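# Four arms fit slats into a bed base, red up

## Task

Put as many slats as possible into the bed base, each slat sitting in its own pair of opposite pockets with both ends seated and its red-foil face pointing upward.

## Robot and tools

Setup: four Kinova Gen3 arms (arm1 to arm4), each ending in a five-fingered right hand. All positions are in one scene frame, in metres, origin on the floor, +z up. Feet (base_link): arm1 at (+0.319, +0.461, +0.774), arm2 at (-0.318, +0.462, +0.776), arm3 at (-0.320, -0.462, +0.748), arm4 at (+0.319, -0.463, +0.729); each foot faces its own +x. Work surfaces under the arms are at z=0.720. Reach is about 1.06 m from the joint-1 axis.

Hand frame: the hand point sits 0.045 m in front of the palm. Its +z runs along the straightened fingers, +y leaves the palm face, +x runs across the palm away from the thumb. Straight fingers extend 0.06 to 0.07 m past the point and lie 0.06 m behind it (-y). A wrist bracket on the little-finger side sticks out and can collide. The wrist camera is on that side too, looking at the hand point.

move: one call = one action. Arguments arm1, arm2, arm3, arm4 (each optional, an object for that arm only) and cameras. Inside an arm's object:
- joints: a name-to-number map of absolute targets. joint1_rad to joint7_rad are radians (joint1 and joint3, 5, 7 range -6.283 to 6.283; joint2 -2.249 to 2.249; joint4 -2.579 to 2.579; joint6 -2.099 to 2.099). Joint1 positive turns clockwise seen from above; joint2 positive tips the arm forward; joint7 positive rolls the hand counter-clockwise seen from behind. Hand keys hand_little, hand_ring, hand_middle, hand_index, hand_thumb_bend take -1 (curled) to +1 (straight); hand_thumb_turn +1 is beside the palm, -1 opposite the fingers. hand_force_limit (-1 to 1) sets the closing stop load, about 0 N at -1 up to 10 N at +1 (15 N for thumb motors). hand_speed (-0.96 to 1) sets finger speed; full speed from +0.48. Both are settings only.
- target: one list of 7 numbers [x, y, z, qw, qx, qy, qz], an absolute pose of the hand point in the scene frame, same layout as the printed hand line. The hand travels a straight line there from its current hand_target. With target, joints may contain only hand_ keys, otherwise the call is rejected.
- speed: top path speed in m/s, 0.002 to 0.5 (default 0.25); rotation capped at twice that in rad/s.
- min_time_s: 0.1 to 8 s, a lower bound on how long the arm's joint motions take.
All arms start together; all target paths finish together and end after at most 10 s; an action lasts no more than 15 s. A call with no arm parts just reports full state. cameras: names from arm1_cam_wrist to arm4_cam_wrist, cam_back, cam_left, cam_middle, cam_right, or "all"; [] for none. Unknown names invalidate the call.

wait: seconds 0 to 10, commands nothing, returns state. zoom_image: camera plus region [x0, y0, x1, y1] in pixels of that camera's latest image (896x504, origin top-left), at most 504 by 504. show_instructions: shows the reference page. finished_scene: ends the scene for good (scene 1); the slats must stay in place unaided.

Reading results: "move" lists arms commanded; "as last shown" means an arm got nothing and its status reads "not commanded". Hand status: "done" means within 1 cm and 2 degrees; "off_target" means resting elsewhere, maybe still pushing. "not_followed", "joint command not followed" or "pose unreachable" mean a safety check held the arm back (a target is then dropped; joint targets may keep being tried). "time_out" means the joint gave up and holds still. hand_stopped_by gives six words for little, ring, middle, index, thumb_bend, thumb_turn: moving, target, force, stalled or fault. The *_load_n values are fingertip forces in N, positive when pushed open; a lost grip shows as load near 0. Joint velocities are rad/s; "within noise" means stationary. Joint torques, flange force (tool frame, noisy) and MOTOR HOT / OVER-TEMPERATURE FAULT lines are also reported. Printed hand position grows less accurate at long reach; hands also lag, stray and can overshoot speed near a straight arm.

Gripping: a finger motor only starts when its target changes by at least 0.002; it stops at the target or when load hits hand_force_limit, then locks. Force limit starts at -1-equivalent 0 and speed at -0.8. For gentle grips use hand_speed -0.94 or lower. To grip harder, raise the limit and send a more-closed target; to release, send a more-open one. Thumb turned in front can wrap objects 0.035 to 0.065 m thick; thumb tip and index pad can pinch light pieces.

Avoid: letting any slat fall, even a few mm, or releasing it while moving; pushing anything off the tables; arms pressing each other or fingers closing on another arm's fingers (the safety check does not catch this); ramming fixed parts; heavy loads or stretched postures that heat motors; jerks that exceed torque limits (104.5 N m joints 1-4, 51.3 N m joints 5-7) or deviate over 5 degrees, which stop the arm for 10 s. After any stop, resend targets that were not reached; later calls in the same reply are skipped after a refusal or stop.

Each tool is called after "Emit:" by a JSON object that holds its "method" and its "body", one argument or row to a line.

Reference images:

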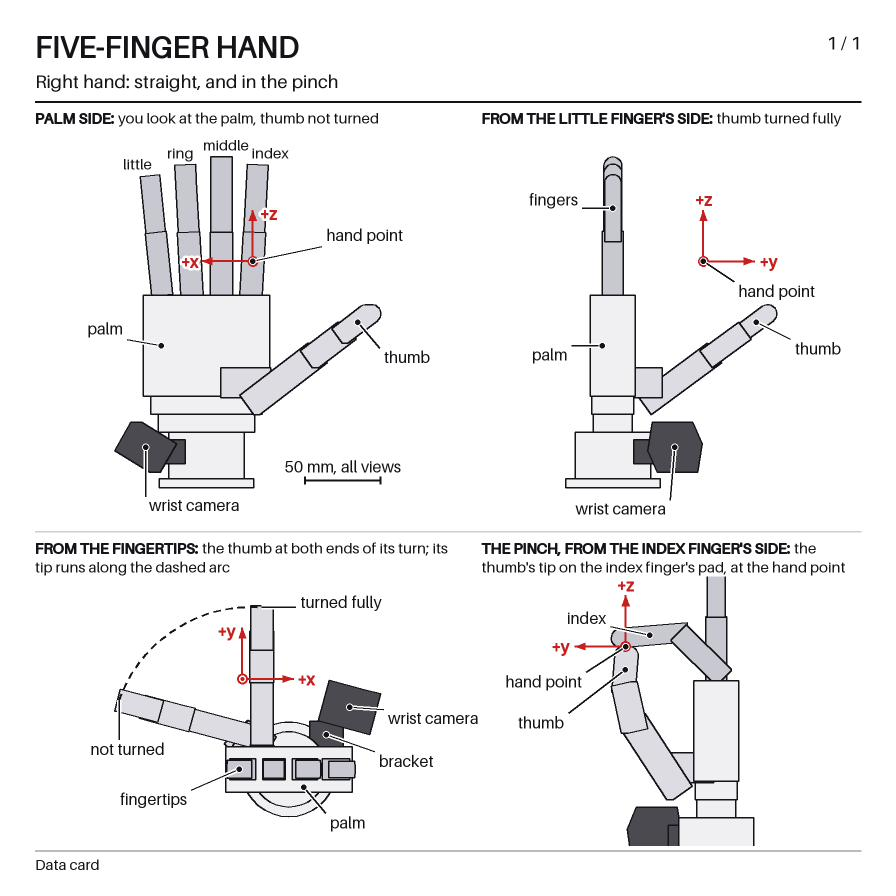

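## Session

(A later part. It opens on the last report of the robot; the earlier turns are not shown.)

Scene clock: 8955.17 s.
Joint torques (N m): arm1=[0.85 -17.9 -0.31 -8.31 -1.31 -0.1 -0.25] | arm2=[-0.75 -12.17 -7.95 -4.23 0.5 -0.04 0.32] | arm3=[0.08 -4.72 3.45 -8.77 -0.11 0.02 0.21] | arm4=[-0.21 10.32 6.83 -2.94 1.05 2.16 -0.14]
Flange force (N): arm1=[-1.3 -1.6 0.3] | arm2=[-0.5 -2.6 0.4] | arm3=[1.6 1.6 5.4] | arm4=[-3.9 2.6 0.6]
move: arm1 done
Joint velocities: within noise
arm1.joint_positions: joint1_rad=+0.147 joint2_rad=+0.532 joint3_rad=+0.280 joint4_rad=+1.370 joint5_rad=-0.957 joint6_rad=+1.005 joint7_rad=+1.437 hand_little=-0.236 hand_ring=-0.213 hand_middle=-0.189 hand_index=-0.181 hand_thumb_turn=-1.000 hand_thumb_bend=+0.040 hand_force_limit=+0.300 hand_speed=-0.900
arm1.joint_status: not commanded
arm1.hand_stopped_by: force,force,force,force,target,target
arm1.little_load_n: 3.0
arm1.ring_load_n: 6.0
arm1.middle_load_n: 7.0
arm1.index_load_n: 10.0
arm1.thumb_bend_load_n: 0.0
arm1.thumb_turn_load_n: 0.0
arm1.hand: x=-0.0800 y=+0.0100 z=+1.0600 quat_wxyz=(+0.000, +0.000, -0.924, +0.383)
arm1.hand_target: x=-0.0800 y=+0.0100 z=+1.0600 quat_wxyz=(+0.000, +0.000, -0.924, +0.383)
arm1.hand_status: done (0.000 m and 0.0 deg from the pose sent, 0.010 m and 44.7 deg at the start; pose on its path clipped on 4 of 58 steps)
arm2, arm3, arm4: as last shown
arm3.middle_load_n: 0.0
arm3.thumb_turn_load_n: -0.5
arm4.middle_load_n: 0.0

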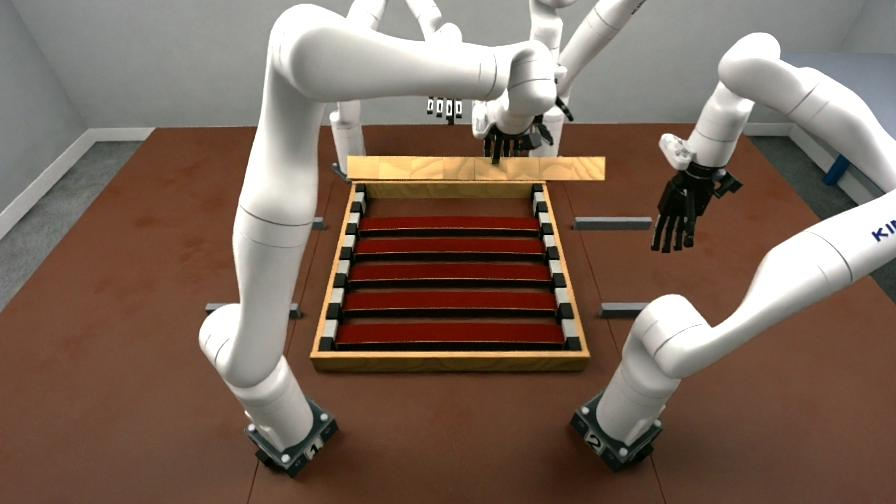

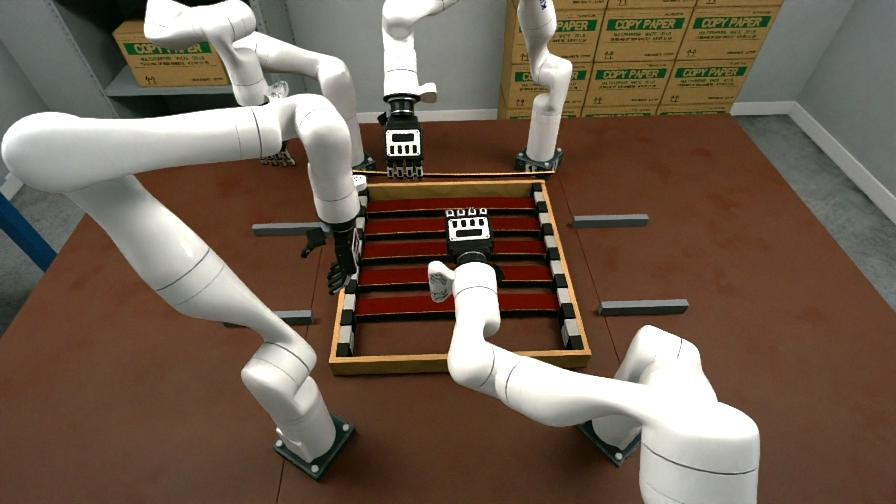

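Emit:
{"method": "move", "body": {
  "arm1": {"target": [-0.08, 0.0, 1.06, 0, 0, 0.70711, -0.70711], "speed": 0.4},
  "arm4": {"target": [-0.02, -0.14, 1.062, -0.70691, 0.70691, 0.01666, 0.01666], "speed": 0.1},
  "cameras": ["arm1_cam_wrist", "arm4_cam_wrist", "cam_back", "cam_middle", "cam_left", "cam_right"]
}}

Scene clock: 8966.43 s.
Joint torques (N m): arm1=[0.82 -17.57 -2.77 -5.24 -1.16 2.38 -0.27] | arm2=[-0.74 -12.17 -7.98 -4.27 0.5 -0.03 0.35] | arm3=[0.09 -4.65 3.34 -8.66 -0.02 -0.01 0.21] | arm4=[-0.21 10.45 7.13 -3.21 0.67 2.38 -0.14]
Flange force (N): arm1=[-0.2 -0.6 2.0] | arm2=[-0.7 -2.6 0.6] | arm3=[1.7 1.7 4.9] | arm4=[-3.6 2.4 1.3]
move: arm1 done; arm4 done
Joint velocities: within noise
arm1.joint_positions: joint1_rad=+0.608 joint2_rad=+0.711 joint3_rad=-0.079 joint4_rad=+1.827 joint5_rad=-1.857 joint6_rad=+1.302 joint7_rad=+2.584 hand_little=-0.236 hand_ring=-0.213 hand_middle=-0.189 hand_index=-0.181 hand_thumb_turn=-1.000 hand_thumb_bend=+0.040 hand_force_limit=+0.300 hand_speed=-0.900
arm1.joint_status: not commanded
arm1.hand_stopped_by: force,force,force,force,target,target
arm1.little_load_n: 3.0
arm1.ring_load_n: 6.0
arm1.middle_load_n: 7.0
arm1.index_load_n: 10.0
arm1.thumb_bend_load_n: 0.0
arm1.thumb_turn_load_n: 0.0
arm1.hand: x=-0.0800 y=+0.0000 z=+1.0600 quat_wxyz=(+0.000, +0.000, -0.707, +0.707)
arm1.hand_target: x=-0.0800 y=+0.0000 z=+1.0600 quat_wxyz=(+0.000, +0.000, -0.707, +0.707)
arm1.hand_status: done (0.000 m and 0.0 deg from the pose sent, 0.010 m and 45.0 deg at the start)
arm2, arm3: as last shown
arm3.thumb_turn_load_n: 0.0
arm4.joint_positions: joint1_rad=+1.380 joint2_rad=-0.861 joint3_rad=-1.867 joint4_rad=+2.216 joint5_rad=+1.363 joint6_rad=+0.742 joint7_rad=-2.523 hand_little=+0.500 hand_ring=+0.500 hand_middle=+0.500 hand_index=+0.500 hand_thumb_turn=-1.000 hand_thumb_bend=+1.000 hand_force_limit=+0.000 hand_speed=+0.200
arm4.joint_status: not commanded
arm4.hand_stopped_by: target,target,target,target,target,target
arm4.little_load_n: 0.0
arm4.ring_load_n: 0.0
arm4.middle_load_n: 0.0
arm4.index_load_n: 0.0
arm4.thumb_bend_load_n: 0.0
arm4.thumb_turn_load_n: 0.0
arm4.hand: x=-0.0200 y=-0.1400 z=+1.0620 quat_wxyz=(-0.707, +0.707, +0.017, +0.017)
arm4.hand_target: x=-0.0200 y=-0.1400 z=+1.0620 quat_wxyz=(-0.707, +0.707, +0.017, +0.017)
arm4.hand_status: done (0.000 m and 0.0 deg from the pose sent, 0.060 m and 0.0 deg at the start)
pictures: arm1_cam_wrist, arm4_cam_wrist, cam_back, cam_left, cam_middle, cam_right
arm1_cam_wrist: T_world_to_cam=[[-0.28075, 0.03629, -0.9591, 0.98696], [0.81742, 0.53273, -0.21912, 0.29507], [0.50299, -0.8455, -0.17923, 0.34356]] pos_world=[-0.13692, 0.09747, 1.07282]
arm4_cam_wrist: T_world_to_cam=[[0.36371, -0.01006, -0.93146, 0.99366], [-0.814, -0.48961, -0.31256, 0.25374], [-0.45291, 0.87188, -0.18627, 0.42581]] pos_world=[0.03799, -0.23702, 1.08418]

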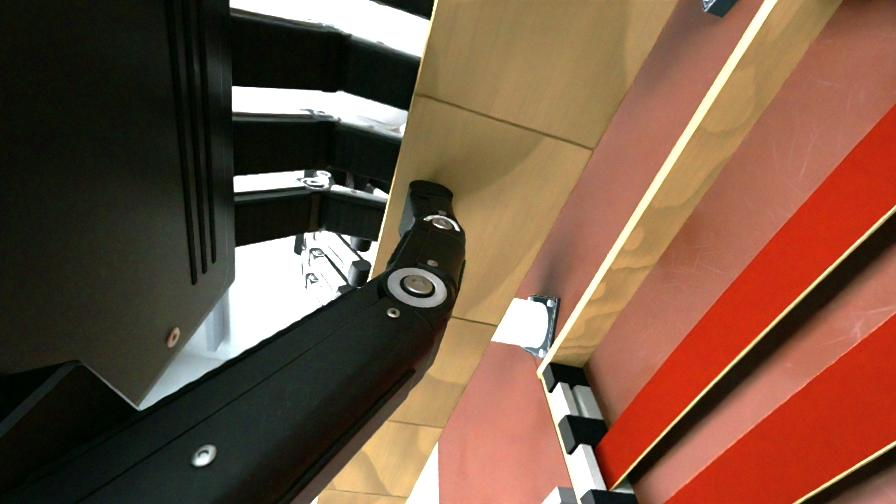

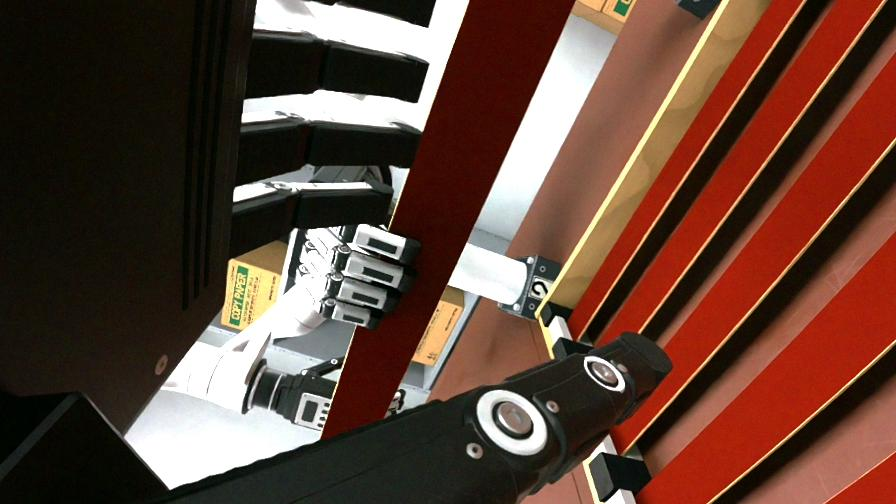

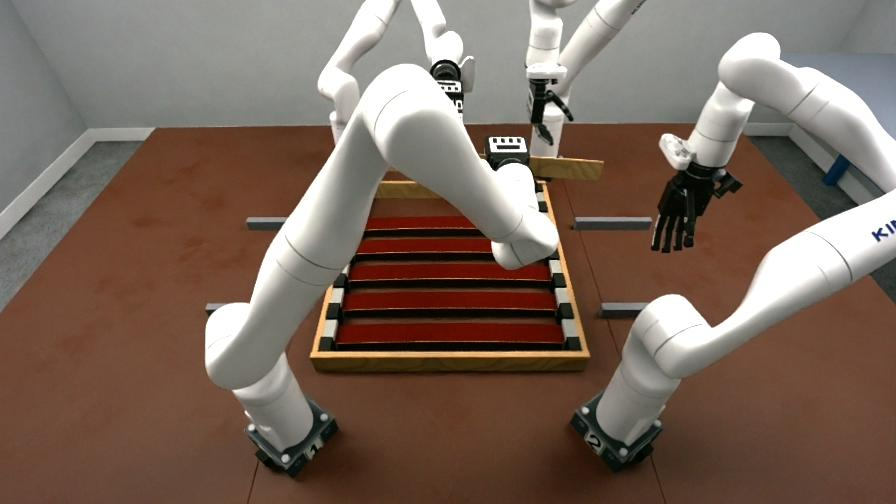

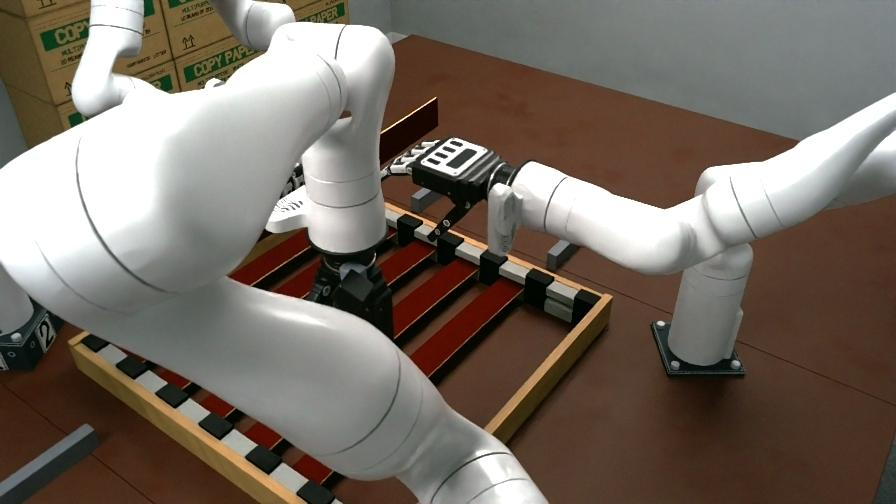

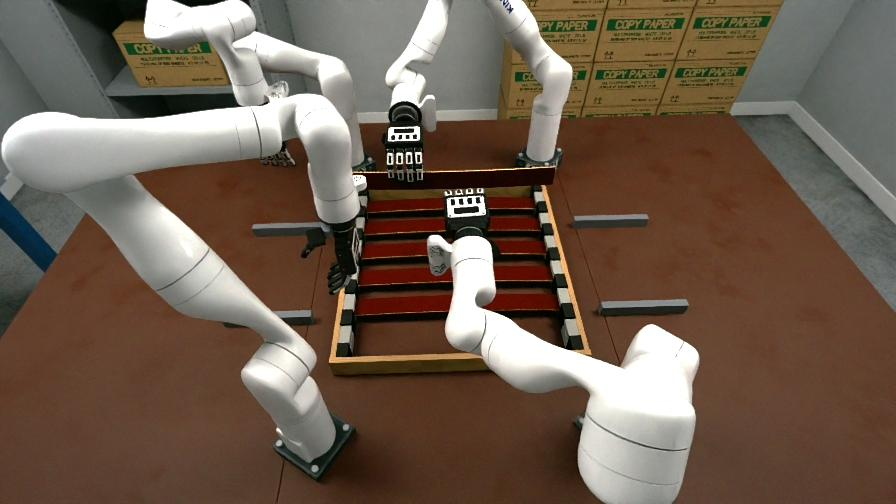

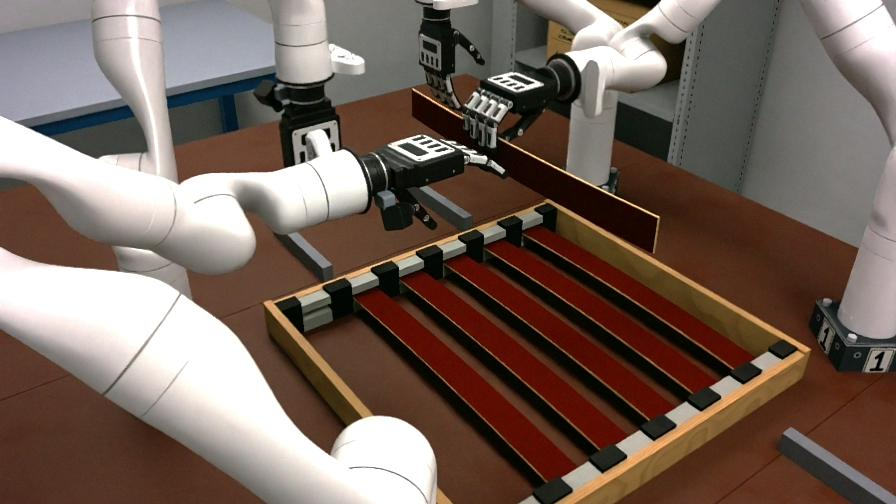

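Emit:
{"method": "move", "body": {
  "arm4": {"target": [-0.02, -0.06, 1.0585, -0.70708, 0.70708, 0.00679, 0.00679], "speed": 0.12, "joints": {"hand_little": 0.85, "hand_ring": 0.85, "hand_middle": 0.85, "hand_index": 0.85}},
  "cameras": ["arm4_cam_wrist"]
}}

Scene clock: 9023.97 s.
Joint torques (N m): arm1=[0.83 -17.52 -2.81 -5.29 -1.15 2.39 -0.24] | arm2=[-0.76 -12.14 -7.97 -4.24 0.52 -0.05 0.33] | arm3=[0.07 -4.73 3.36 -8.69 -0.01 0 0.18] | arm4=[-0.29 11.26 7.66 -3.48 0.17 2.67 -0.14]
Flange force (N): arm1=[-0.4 -0.8 2.0] | arm2=[-0.6 -2.6 0.4] | arm3=[1.7 1.8 5.0] | arm4=[-2.7 2.6 2.5]
move: arm4 done
Joint velocities: within noise
arm1, arm2, arm3: as last shown
arm1.little_load_n: 3.5
arm1.index_load_n: 9.5
arm2.thumb_bend_load_n: -0.5
arm4.joint_positions: joint1_rad=+1.639 joint2_rad=-0.888 joint3_rad=-1.868 joint4_rad=+2.196 joint5_rad=+1.702 joint6_rad=+0.620 joint7_rad=-2.826 hand_little=+0.850 hand_ring=+0.850 hand_middle=+0.850 hand_index=+0.850 hand_thumb_turn=-1.000 hand_thumb_bend=+1.000 hand_force_limit=+0.000 hand_speed=+0.200
arm4.joint_status: all done
arm4.hand_stopped_by: target,target,target,target,target,target
arm4.little_load_n: 0.0
arm4.ring_load_n: 0.0
arm4.middle_load_n: -0.5
arm4.index_load_n: -0.5
arm4.thumb_bend_load_n: 0.0
arm4.thumb_turn_load_n: 0.0
arm4.hand: x=-0.0200 y=-0.0600 z=+1.0585 quat_wxyz=(-0.707, +0.707, +0.007, +0.007)
arm4.hand_target: x=-0.0200 y=-0.0600 z=+1.0585 quat_wxyz=(-0.707, +0.707, +0.007, +0.007)
arm4.hand_status: done (0.000 m and 0.0 deg from the pose sent, 0.080 m and 1.6 deg at the start)
arm4_cam_wrist: T_world_to_cam=[[0.33758, -0.01011, -0.94124, 1.00101], [-0.82241, -0.4896, -0.28971, 0.26749], [-0.4579, 0.87189, -0.17359, 0.3419]] pos_world=[0.03863, -0.15702, 1.07904]

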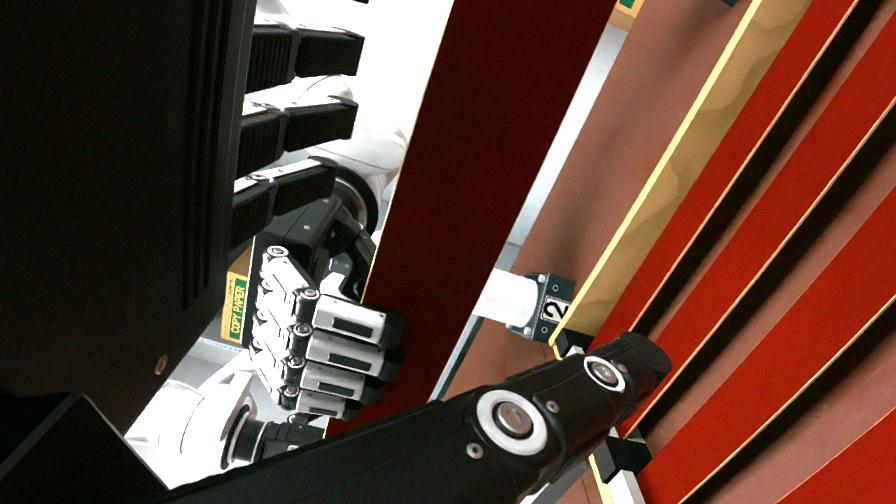

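Emit:
{"method": "move", "body": {
  "arm4": {"target": [-0.02, -0.02, 1.0585, -0.70708, 0.70708, 0.00679, 0.00679], "speed": 0.1},
  "cameras": ["arm4_cam_wrist", "arm1_cam_wrist", "cam_left"]
}}

Scene clock: 9076.13 s.
Joint torques (N m): arm1=[0.87 -17.58 -2.8 -5.29 -1.16 2.36 -0.3] | arm2=[-0.76 -12.18 -7.99 -4.25 0.5 -0.07 0.31] | arm3=[0.1 -4.62 3.36 -8.74 -0.06 0 0.14] | arm4=[-0.3 11.87 7.81 -3.73 -0.04 2.72 -0.13]
Flange force (N): arm1=[-0.4 -0.5 2.0] | arm2=[-0.5 -2.7 0.5] | arm3=[2.0 1.6 5.1] | arm4=[-2.0 2.6 3.0]
move: arm4 done
Joint velocities: within noise
arm1, arm2: as last shown
arm2.thumb_bend_load_n: 0.0
arm3.joint_positions: joint1_rad=-1.697 joint2_rad=+0.534 joint3_rad=+2.059 joint4_rad=+2.054 joint5_rad=-0.470 joint6_rad=+1.378 joint7_rad=-0.459 hand_little=+0.300 hand_ring=+0.300 hand_middle=+0.300 hand_index=+0.300 hand_thumb_turn=-1.000 hand_thumb_bend=+0.800 hand_force_limit=+0.000 hand_speed=+0.200
arm3.joint_status: not commanded
arm3.hand_stopped_by: target,target,target,target,target,target
arm3.little_load_n: 0.0
arm3.ring_load_n: 0.0
arm3.middle_load_n: 0.0
arm3.index_load_n: 0.5
arm3.thumb_bend_load_n: 0.0
arm3.thumb_turn_load_n: 0.0
arm3.hand: x=-0.2800 y=-0.2000 z=+1.0200 quat_wxyz=(+0.000, +0.707, -0.707, +0.000)
arm3.hand_target: x=-0.2800 y=-0.2000 z=+1.0200 quat_wxyz=(+0.000, +0.707, -0.707, +0.000)
arm3.hand_status: not commanded
arm4.joint_positions: joint1_rad=+1.773 joint2_rad=-0.881 joint3_rad=-1.897 joint4_rad=+2.159 joint5_rad=+1.855 joint6_rad=+0.609 joint7_rad=-2.937 hand_little=+0.850 hand_ring=+0.850 hand_middle=+0.850 hand_index=+0.850 hand_thumb_turn=-1.000 hand_thumb_bend=+1.000 hand_force_limit=+0.000 hand_speed=+0.200
arm4.joint_status: not commanded
arm4.hand_stopped_by: target,target,target,target,target,target
arm4.little_load_n: 0.0
arm4.ring_load_n: 0.0
arm4.middle_load_n: 0.0
arm4.index_load_n: 0.0
arm4.thumb_bend_load_n: 0.0
arm4.thumb_turn_load_n: 0.0
arm4.hand: x=-0.0200 y=-0.0200 z=+1.0585 quat_wxyz=(-0.707, +0.707, +0.007, +0.007)
arm4.hand_target: x=-0.0200 y=-0.0200 z=+1.0585 quat_wxyz=(-0.707, +0.707, +0.007, +0.007)
arm4.hand_status: done (0.000 m and 0.0 deg from the pose sent, 0.040 m and 0.0 deg at the start)
pictures: arm1_cam_wrist, arm4_cam_wrist, cam_left
arm1_cam_wrist: T_world_to_cam=[[-0.28075, 0.03629, -0.9591, 0.98687], [0.81742, 0.53273, -0.21912, 0.29504], [0.50299, -0.8455, -0.17923, 0.34354]] pos_world=[-0.13692, 0.09747, 1.07272]
arm4_cam_wrist: T_world_to_cam=[[0.33753, -0.00999, -0.94126, 1.00146], [-0.82239, -0.48965, -0.2897, 0.28711], [-0.45799, 0.87186, -0.17349, 0.30683]] pos_world=[0.03863, -0.11692, 1.07904]

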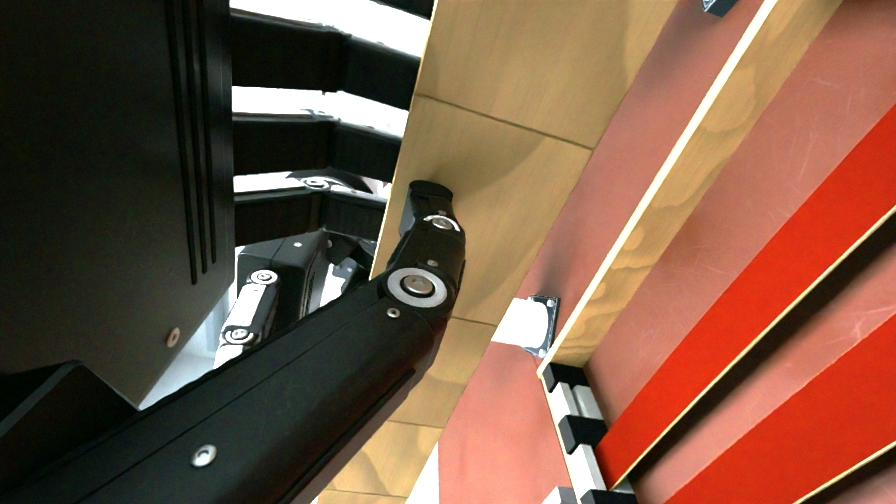

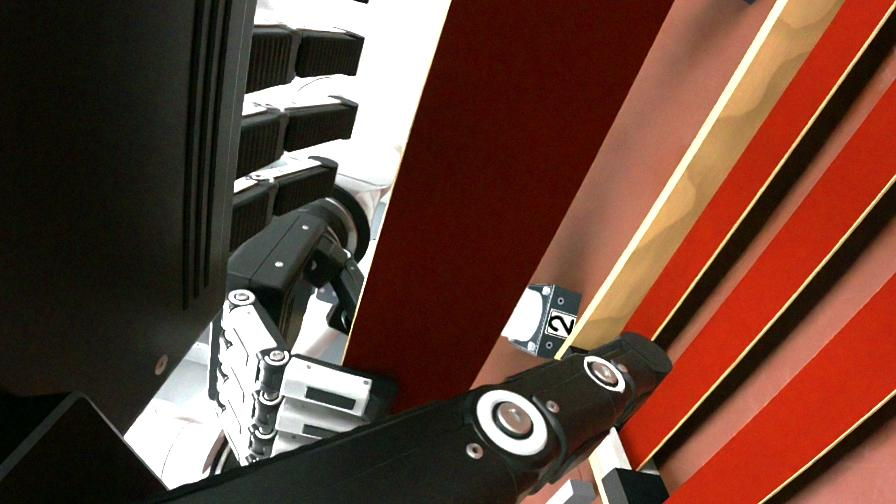

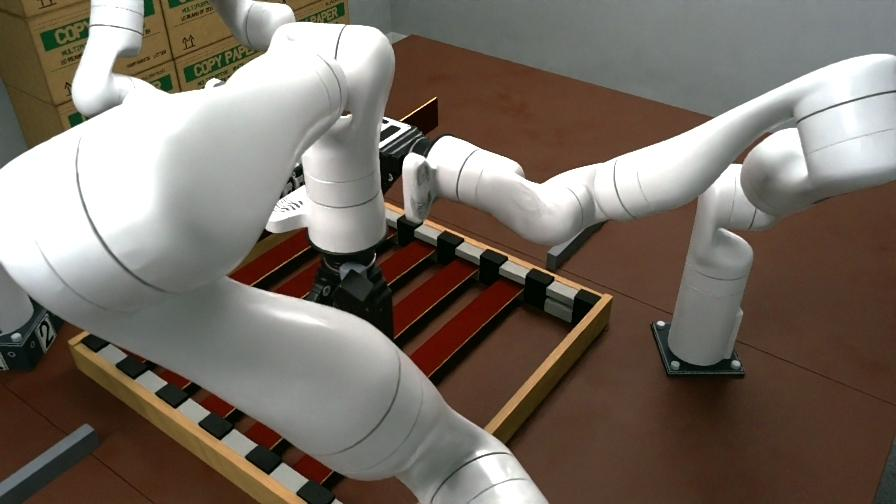

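Emit:
{"method": "move", "body": {
  "arm4": {"target": [-0.02, -0.0145, 1.0585, -0.70708, 0.70708, 0.00679, 0.00679], "speed": 0.05, "joints": {"hand_little": 0, "hand_ring": 0, "hand_middle": 0, "hand_index": 0, "hand_thumb_bend": 0.3, "hand_speed": 0.0}},
  "cameras": ["arm4_cam_wrist", "arm1_cam_wrist"]
}}

Emit:
{"method": "zoom_image", "body": {
  "camera": "arm4_cam_wrist",
  "region": [250, 100, 700, 450]
}}

Scene clock: 9097.93 s.
Joint torques (N m): arm1=[0.89 -17.57 -2.76 -5.27 -1.17 2.39 -0.28] | arm2=[-0.75 -12.15 -7.96 -4.23 0.48 -0.05 0.34] | arm3=[0.17 -4.56 3.37 -8.6 -0.07 0.01 0.22] | arm4=[-0.33 11.93 7.81 -3.72 -0.05 2.71 -0.13]
Flange force (N): arm1=[-0.3 -0.6 2.1] | arm2=[-0.6 -2.7 0.4] | arm3=[1.7 1.6 4.7] | arm4=[-2.1 2.4 3.1]
move: arm4 done
Joint velocities: within noise
arm1, arm2, arm3: as last shown
arm1.little_load_n: 3.0
arm3.index_load_n: 0.0
arm4.joint_positions: joint1_rad=+1.792 joint2_rad=-0.880 joint3_rad=-1.903 joint4_rad=+2.153 joint5_rad=+1.874 joint6_rad=+0.609 joint7_rad=-2.949 hand_little=+0.000 hand_ring=+0.000 hand_middle=+0.000 hand_index=+0.000 hand_thumb_turn=-1.000 hand_thumb_bend=+0.300 hand_force_limit=+0.000 hand_speed=+0.000
arm4.joint_status: all done
arm4.hand_stopped_by: target,target,target,target,target,target
arm4.little_load_n: 0.0
arm4.ring_load_n: 0.0
arm4.middle_load_n: 0.0
arm4.index_load_n: 0.0
arm4.thumb_bend_load_n: 0.5
arm4.thumb_turn_load_n: 0.0
arm4.hand: x=-0.0200 y=-0.0145 z=+1.0585 quat_wxyz=(-0.707, +0.707, +0.007, +0.007)
arm4.hand_target: x=-0.0200 y=-0.0145 z=+1.0585 quat_wxyz=(-0.707, +0.707, +0.007, +0.007)
arm4.hand_status: done (0.000 m and 0.0 deg from the pose sent, 0.005 m and 0.0 deg at the start)
pictures: arm1_cam_wrist, arm4_cam_wrist
arm1_cam_wrist: T_world_to_cam=[[-0.28067, 0.03634, -0.95912, 0.9869], [0.81745, 0.53273, -0.21903, 0.29495], [0.50299, -0.8455, -0.17923, 0.34354]] pos_world=[-0.13692, 0.09747, 1.07272]
arm4_cam_wrist: T_world_to_cam=[[0.33758, -0.01011, -0.94124, 1.00147], [-0.82241, -0.4896, -0.28971, 0.28977], [-0.4579, 0.87189, -0.17359, 0.30223]] pos_world=[0.03863, -0.11152, 1.07904]

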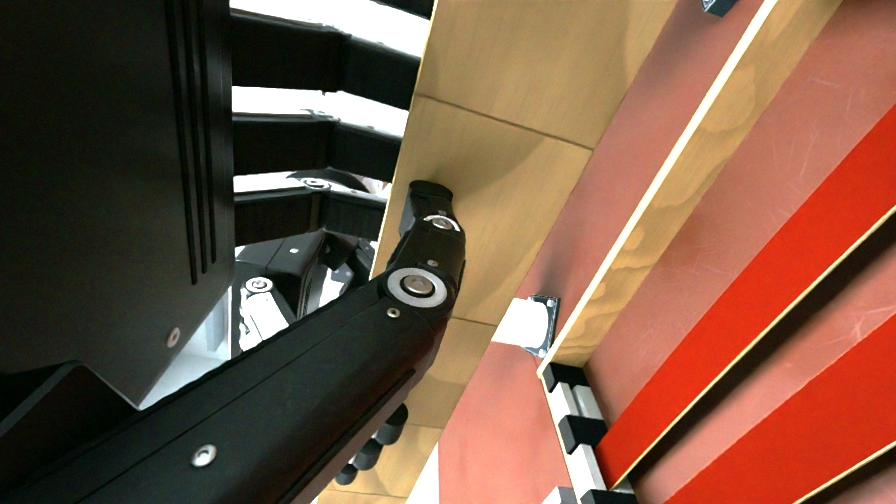

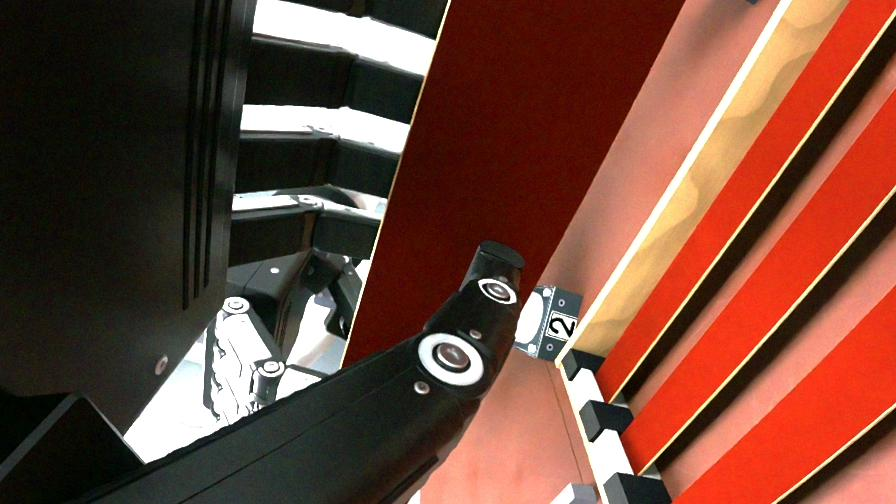

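Scaled by 1.120 from the camera's image (finer frame: 1280x720).

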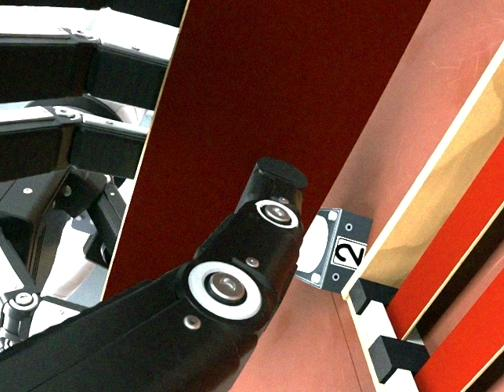

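Emit:
{"method": "move", "body": {
  "arm4": {"joints": {"hand_thumb_bend": 0.04, "hand_speed": -0.5, "hand_force_limit": -0.5}}
}}

Emit:
{"method": "move", "body": {
  "arm4": {"joints": {"hand_little": -0.35, "hand_ring": -0.35, "hand_middle": -0.35, "hand_index": -0.35, "hand_speed": -0.9, "hand_force_limit": -0.5}}
}}

Emit:
{"method": "move", "body": {
  "arm4": {"joints": {"hand_little": -0.42, "hand_ring": -0.42, "hand_middle": -0.42, "hand_index": -0.42, "hand_speed": -0.9, "hand_force_limit": 0.3}},
  "cameras": ["arm4_cam_wrist", "arm1_cam_wrist"]
}}

Scene clock: 9107.03 s.
Joint torques (N m): arm1=[0.88 -17.59 -2.78 -5.25 -1.16 2.38 -0.27] | arm2=[-0.7 -12.15 -7.98 -4.22 0.49 -0.06 0.33] | arm3=[0.01 -4.67 3.3 -8.69 -0.1 0.01 0.19] | arm4=[-0.36 11.96 7.8 -3.72 -0.03 2.72 -0.13]
Flange force (N): arm1=[-0.2 -0.6 2.1] | arm2=[-0.6 -2.8 0.4] | arm3=[1.9 1.5 4.9] | arm4=[-2.2 2.5 3.2]
move: arm4 done
Joint velocities: within noise
arm1, arm3: as last shown
arm1.little_load_n: 3.5
arm2.joint_positions: joint1_rad=-4.427 joint2_rad=+1.054 joint3_rad=+4.181 joint4_rad=+1.890 joint5_rad=+0.893 joint6_rad=+1.845 joint7_rad=-0.862 hand_little=+0.620 hand_ring=+0.620 hand_middle=+0.620 hand_index=+0.620 hand_thumb_turn=-1.000 hand_thumb_bend=+0.800 hand_force_limit=+0.950 hand_speed=+0.000
arm2.joint_status: not commanded
arm2.hand_stopped_by: target,target,target,target,target,target
arm2.little_load_n: 0.0
arm2.ring_load_n: 0.0
arm2.middle_load_n: 0.0
arm2.index_load_n: 0.0
arm2.thumb_bend_load_n: 0.0
arm2.thumb_turn_load_n: 0.0
arm2.hand: x=-0.4200 y=+0.2200 z=+1.0200 quat_wxyz=(+0.000, -0.005, -1.000, +0.000)
arm2.hand_target: x=-0.4200 y=+0.2200 z=+1.0200 quat_wxyz=(+0.000, -0.005, -1.000, +0.000)
arm2.hand_status: not commanded
arm4.joint_positions: joint1_rad=+1.792 joint2_rad=-0.880 joint3_rad=-1.903 joint4_rad=+2.153 joint5_rad=+1.874 joint6_rad=+0.609 joint7_rad=-2.949 hand_little=+0.000 hand_ring=+0.000 hand_middle=+0.000 hand_index=+0.000 hand_thumb_turn=-1.000 hand_thumb_bend=+0.040 hand_force_limit=-0.500 hand_speed=-0.500
arm4.joint_status: all done
arm4.hand_stopped_by: target,target,target,target,target,target
arm4.little_load_n: 0.0
arm4.ring_load_n: 0.0
arm4.middle_load_n: 0.0
arm4.index_load_n: 0.0
arm4.thumb_bend_load_n: 0.0
arm4.thumb_turn_load_n: 0.0
arm4.hand: x=-0.0200 y=-0.0145 z=+1.0585 quat_wxyz=(-0.707, +0.707, +0.007, +0.007)
arm4.hand_target: x=-0.0200 y=-0.0145 z=+1.0585 quat_wxyz=(-0.707, +0.707, +0.007, +0.007)
arm4.hand_status: not commanded
pictures: none

Scene clock: 9108.47 s.
Joint torques (N m): arm1=[1.23 -17.99 -2.75 -5.09 -0.99 2.8 -0.47] | arm2=[-0.72 -12.19 -7.98 -4.25 0.53 -0.06 0.33] | arm3=[0.08 -4.7 3.43 -8.63 -0.09 -0.01 0.2] | arm4=[-1.02 11.83 7.02 -3.46 -0.12 2.26 -0.2]
Flange force (N): arm1=[0.0 0.5 4.0] | arm2=[-0.6 -2.7 0.5] | arm3=[1.4 1.5 4.9] | arm4=[-1.8 1.5 5.1]
move: arm4 off_target
Joint velocities: within noise
arm1, arm2, arm3: as last shown
arm1.little_load_n: 0.0
arm1.ring_load_n: 4.0
arm1.middle_load_n: 8.5
arm1.index_load_n: 13.5
arm1.thumb_bend_load_n: -0.5
arm3.thumb_turn_load_n: -0.5
arm4.joint_positions: joint1_rad=+1.792 joint2_rad=-0.880 joint3_rad=-1.903 joint4_rad=+2.153 joint5_rad=+1.874 joint6_rad=+0.609 joint7_rad=-2.949 hand_little=-0.232 hand_ring=-0.185 hand_middle=-0.101 hand_index=-0.055 hand_thumb_turn=-1.000 hand_thumb_bend=+0.040 hand_force_limit=-0.500 hand_speed=-0.900
arm4.joint_status: hand_little off_target (ended at -0.232, target -0.350); hand_ring off_target (ended at -0.185, target -0.350); hand_middle off_target (ended at -0.101, target -0.350); hand_index off_target (ended at -0.055, target -0.350); the others done
arm4.hand_stopped_by: force,force,force,force,target,target
arm4.little_load_n: 2.5
arm4.ring_load_n: 0.0
arm4.middle_load_n: 0.0
arm4.index_load_n: 0.0
arm4.thumb_bend_load_n: 0.0
arm4.thumb_turn_load_n: 0.0
arm4.hand: x=-0.0200 y=-0.0145 z=+1.0585 quat_wxyz=(-0.707, +0.707, +0.007, +0.007)
arm4.hand_target: x=-0.0200 y=-0.0145 z=+1.0585 quat_wxyz=(-0.707, +0.707, +0.007, +0.007)
arm4.hand_status: not commanded
pictures: none

Scene clock: 9109.17 s.
Joint torques (N m): arm1=[2.17 -19.3 -2.61 -5.92 -1.57 3.39 -0.46] | arm2=[-0.72 -12.16 -7.98 -4.24 0.48 -0.06 0.34] | arm3=[0.15 -4.72 3.38 -8.62 -0.06 -0.01 0.23] | arm4=[-1.22 11.31 5.9 -2.18 -0.03 1.45 0.12]
Flange force (N): arm1=[-0.9 2.8 5.5] | arm2=[-0.6 -2.8 0.5] | arm3=[1.7 1.9 4.7] | arm4=[-2.5 -0.9 6.7]
move: arm4 off_target
Joint velocities: within noise
arm1, arm2, arm3: as last shown
arm1.ring_load_n: 2.5
arm1.middle_load_n: 7.5
arm1.index_load_n: 15.0
arm2.little_load_n: -0.5
arm3.index_load_n: 0.5
arm3.thumb_turn_load_n: 0.0
arm4.joint_positions: joint1_rad=+1.792 joint2_rad=-0.880 joint3_rad=-1.903 joint4_rad=+2.153 joint5_rad=+1.874 joint6_rad=+0.609 joint7_rad=-2.949 hand_little=-0.267 hand_ring=-0.220 hand_middle=-0.183 hand_index=-0.145 hand_thumb_turn=-1.000 hand_thumb_bend=+0.040 hand_force_limit=+0.300 hand_speed=-0.900
arm4.joint_status: hand_little off_target (ended at -0.267, target -0.420); hand_ring off_target (ended at -0.220, target -0.420); hand_middle off_target (ended at -0.183, target -0.420); hand_index off_target (ended at -0.145, target -0.420); the others done
arm4.hand_stopped_by: force,force,force,force,target,target
arm4.little_load_n: 5.0
arm4.ring_load_n: 5.0
arm4.middle_load_n: 7.0
arm4.index_load_n: 8.5
arm4.thumb_bend_load_n: 2.0
arm4.thumb_turn_load_n: 0.5
arm4.hand: x=-0.0200 y=-0.0145 z=+1.0585 quat_wxyz=(-0.707, +0.707, +0.007, +0.007)
arm4.hand_target: x=-0.0200 y=-0.0145 z=+1.0585 quat_wxyz=(-0.707, +0.707, +0.007, +0.007)
arm4.hand_status: not commanded
pictures: arm1_cam_wrist, arm4_cam_wrist
arm1_cam_wrist: T_world_to_cam=[[-0.28075, 0.03629, -0.9591, 0.98687], [0.81742, 0.53273, -0.21912, 0.29504], [0.50299, -0.8455, -0.17923, 0.34354]] pos_world=[-0.13692, 0.09747, 1.07272]
arm4_cam_wrist: T_world_to_cam=[[0.33758, -0.01011, -0.94124, 1.00147], [-0.82241, -0.4896, -0.28971, 0.28977], [-0.4579, 0.87189, -0.17359, 0.30223]] pos_world=[0.03863, -0.11152, 1.07904]

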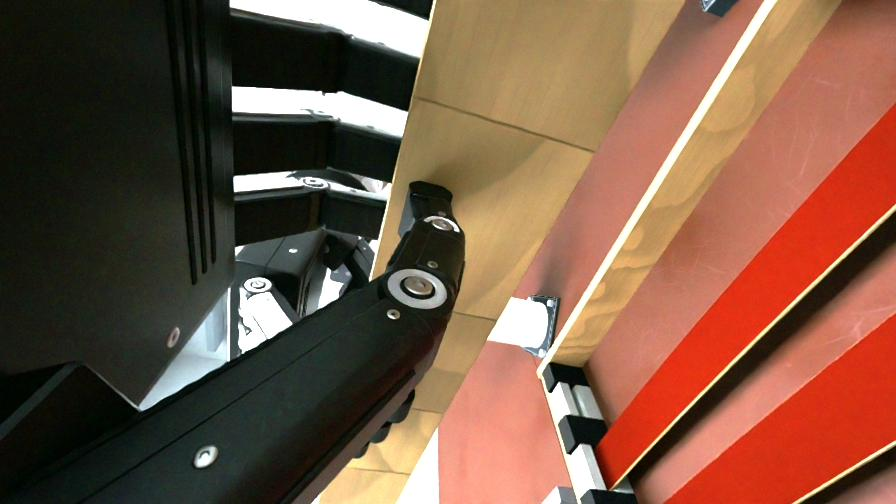

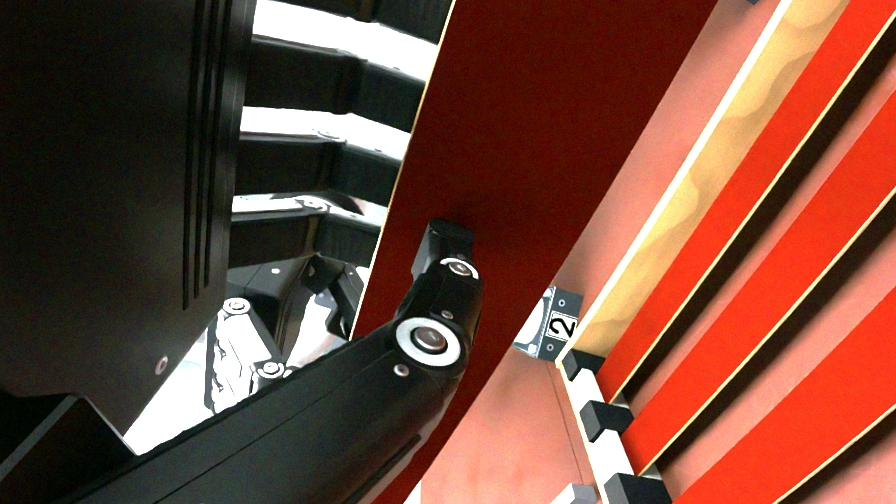

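Emit:
{"method": "move", "body": {
  "arm1": {"joints": {"hand_little": 0.0, "hand_ring": 0.0, "hand_middle": 0.0, "hand_index": 0.0, "hand_thumb_bend": 0.3, "hand_speed": -0.2}}
}}

Emit:
{"method": "move", "body": {
  "arm1": {"joints": {"hand_little": 0.85, "hand_ring": 0.85, "hand_middle": 0.85, "hand_index": 0.85, "hand_thumb_bend": 0.9, "hand_speed": 0.3}},
  "cameras": ["arm1_cam_wrist", "arm4_cam_wrist", "cam_back"]
}}

Scene clock: 9121.37 s.
Joint torques (N m): arm1=[0.84 -17.16 -2.59 -5.05 -0.99 2.16 -0.22] | arm2=[-0.71 -12.19 -7.95 -4.25 0.5 -0.03 0.34] | arm3=[0.12 -4.6 3.37 -8.71 -0.04 -0.02 0.22] | arm4=[-0.32 12.07 8.2 -3.97 -0.05 3 -0.19]
Flange force (N): arm1=[-0.2 -1.4 2.1] | arm2=[-0.7 -2.7 0.5] | arm3=[1.8 1.7 4.9] | arm4=[-2.4 3.2 3.0]
move: arm1 done
Joint velocities: within noise
arm1.joint_positions: joint1_rad=+0.608 joint2_rad=+0.711 joint3_rad=-0.079 joint4_rad=+1.827 joint5_rad=-1.857 joint6_rad=+1.302 joint7_rad=+2.584 hand_little=+0.000 hand_ring=+0.000 hand_middle=+0.000 hand_index=+0.000 hand_thumb_turn=-1.000 hand_thumb_bend=+0.300 hand_force_limit=+0.300 hand_speed=-0.200
arm1.joint_status: all done
arm1.hand_stopped_by: target,target,target,target,target,target
arm1.little_load_n: -0.5
arm1.ring_load_n: 0.0
arm1.middle_load_n: 0.0
arm1.index_load_n: 0.0
arm1.thumb_bend_load_n: 0.0
arm1.thumb_turn_load_n: 0.0
arm1.hand: x=-0.0800 y=+0.0000 z=+1.0601 quat_wxyz=(+0.000, +0.000, -0.707, +0.707)
arm1.hand_target: x=-0.0800 y=+0.0000 z=+1.0600 quat_wxyz=(+0.000, +0.000, -0.707, +0.707)
arm1.hand_status: not commanded
arm2, arm3, arm4: as last shown
arm2.little_load_n: 0.0
arm3.index_load_n: 0.0
arm4.joint_positions: joint1_rad=+1.792 joint2_rad=-0.880 joint3_rad=-1.903 joint4_rad=+2.153 joint5_rad=+1.874 joint6_rad=+0.609 joint7_rad=-2.949 hand_little=-0.267 hand_ring=-0.220 hand_middle=-0.183 hand_index=-0.145 hand_thumb_turn=-1.000 hand_thumb_bend=+0.041 hand_force_limit=+0.300 hand_speed=-0.900
arm4.little_load_n: 2.5
arm4.ring_load_n: 4.5
arm4.middle_load_n: 8.5
arm4.index_load_n: 6.0
arm4.thumb_bend_load_n: 3.5
arm4.thumb_turn_load_n: 1.0
pictures: none

Scene clock: 9122.17 s.
Joint torques (N m): arm1=[0.84 -17.18 -2.59 -5.08 -1 2.15 -0.23] | arm2=[-0.74 -12.14 -7.95 -4.25 0.48 -0.06 0.34] | arm3=[0.13 -4.57 3.43 -8.65 -0.08 -0.06 0.19] | arm4=[-0.32 12.07 8.16 -4.01 -0.06 3.01 -0.2]
Flange force (N): arm1=[-0.4 -1.3 2.0] | arm2=[-0.6 -2.6 0.4] | arm3=[1.6 1.5 4.8] | arm4=[-2.2 3.1 3.0]
move: arm1 done
Joint velocities: within noise
arm1.joint_positions: joint1_rad=+0.608 joint2_rad=+0.711 joint3_rad=-0.079 joint4_rad=+1.827 joint5_rad=-1.857 joint6_rad=+1.302 joint7_rad=+2.584 hand_little=+0.850 hand_ring=+0.850 hand_middle=+0.850 hand_index=+0.850 hand_thumb_turn=-1.000 hand_thumb_bend=+0.900 hand_force_limit=+0.300 hand_speed=+0.300
arm1.joint_status: all done
arm1.hand_stopped_by: target,target,target,target,target,target
arm1.little_load_n: 0.0
arm1.ring_load_n: 0.0
arm1.middle_load_n: 0.0
arm1.index_load_n: 0.0
arm1.thumb_bend_load_n: 0.0
arm1.thumb_turn_load_n: 0.0
arm1.hand: x=-0.0800 y=+0.0000 z=+1.0600 quat_wxyz=(+0.000, +0.000, -0.707, +0.707)
arm1.hand_target: x=-0.0800 y=+0.0000 z=+1.0600 quat_wxyz=(+0.000, +0.000, -0.707, +0.707)
arm1.hand_status: not commanded
arm2, arm3, arm4: as last shown
arm4.middle_load_n: 8.0
arm1_cam_wrist: T_world_to_cam=[[-0.28075, 0.03629, -0.9591, 0.98687], [0.81742, 0.53273, -0.21912, 0.29504], [0.50299, -0.8455, -0.17923, 0.34354]] pos_world=[-0.13692, 0.09747, 1.07272]
arm4_cam_wrist: T_world_to_cam=[[0.33758, -0.01011, -0.94124, 1.00147], [-0.82241, -0.4896, -0.28971, 0.28977], [-0.4579, 0.87189, -0.17359, 0.30223]] pos_world=[0.03863, -0.11152, 1.07904]

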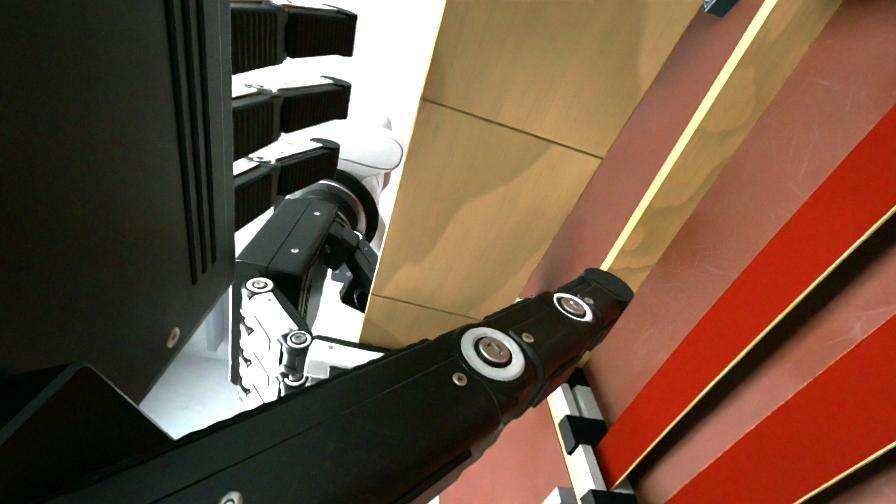

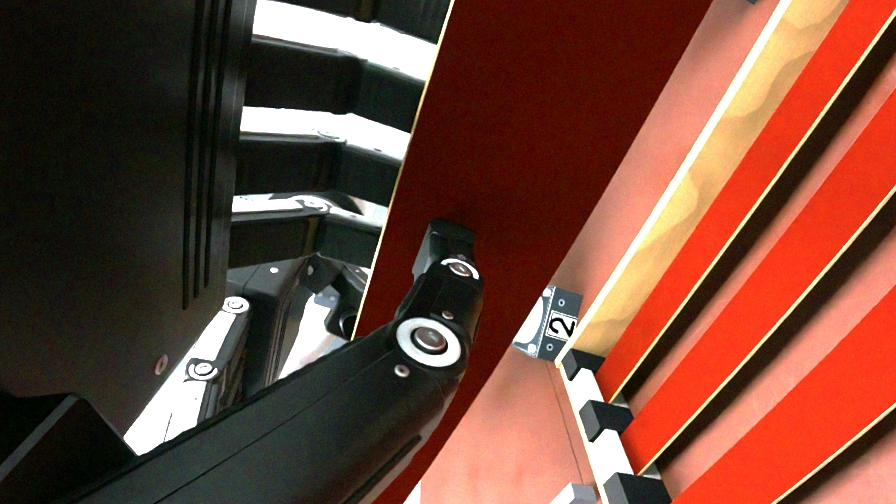

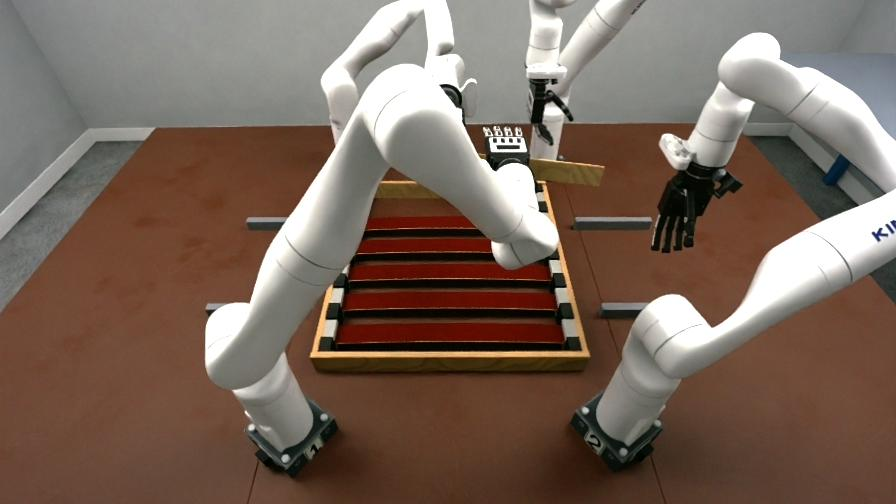

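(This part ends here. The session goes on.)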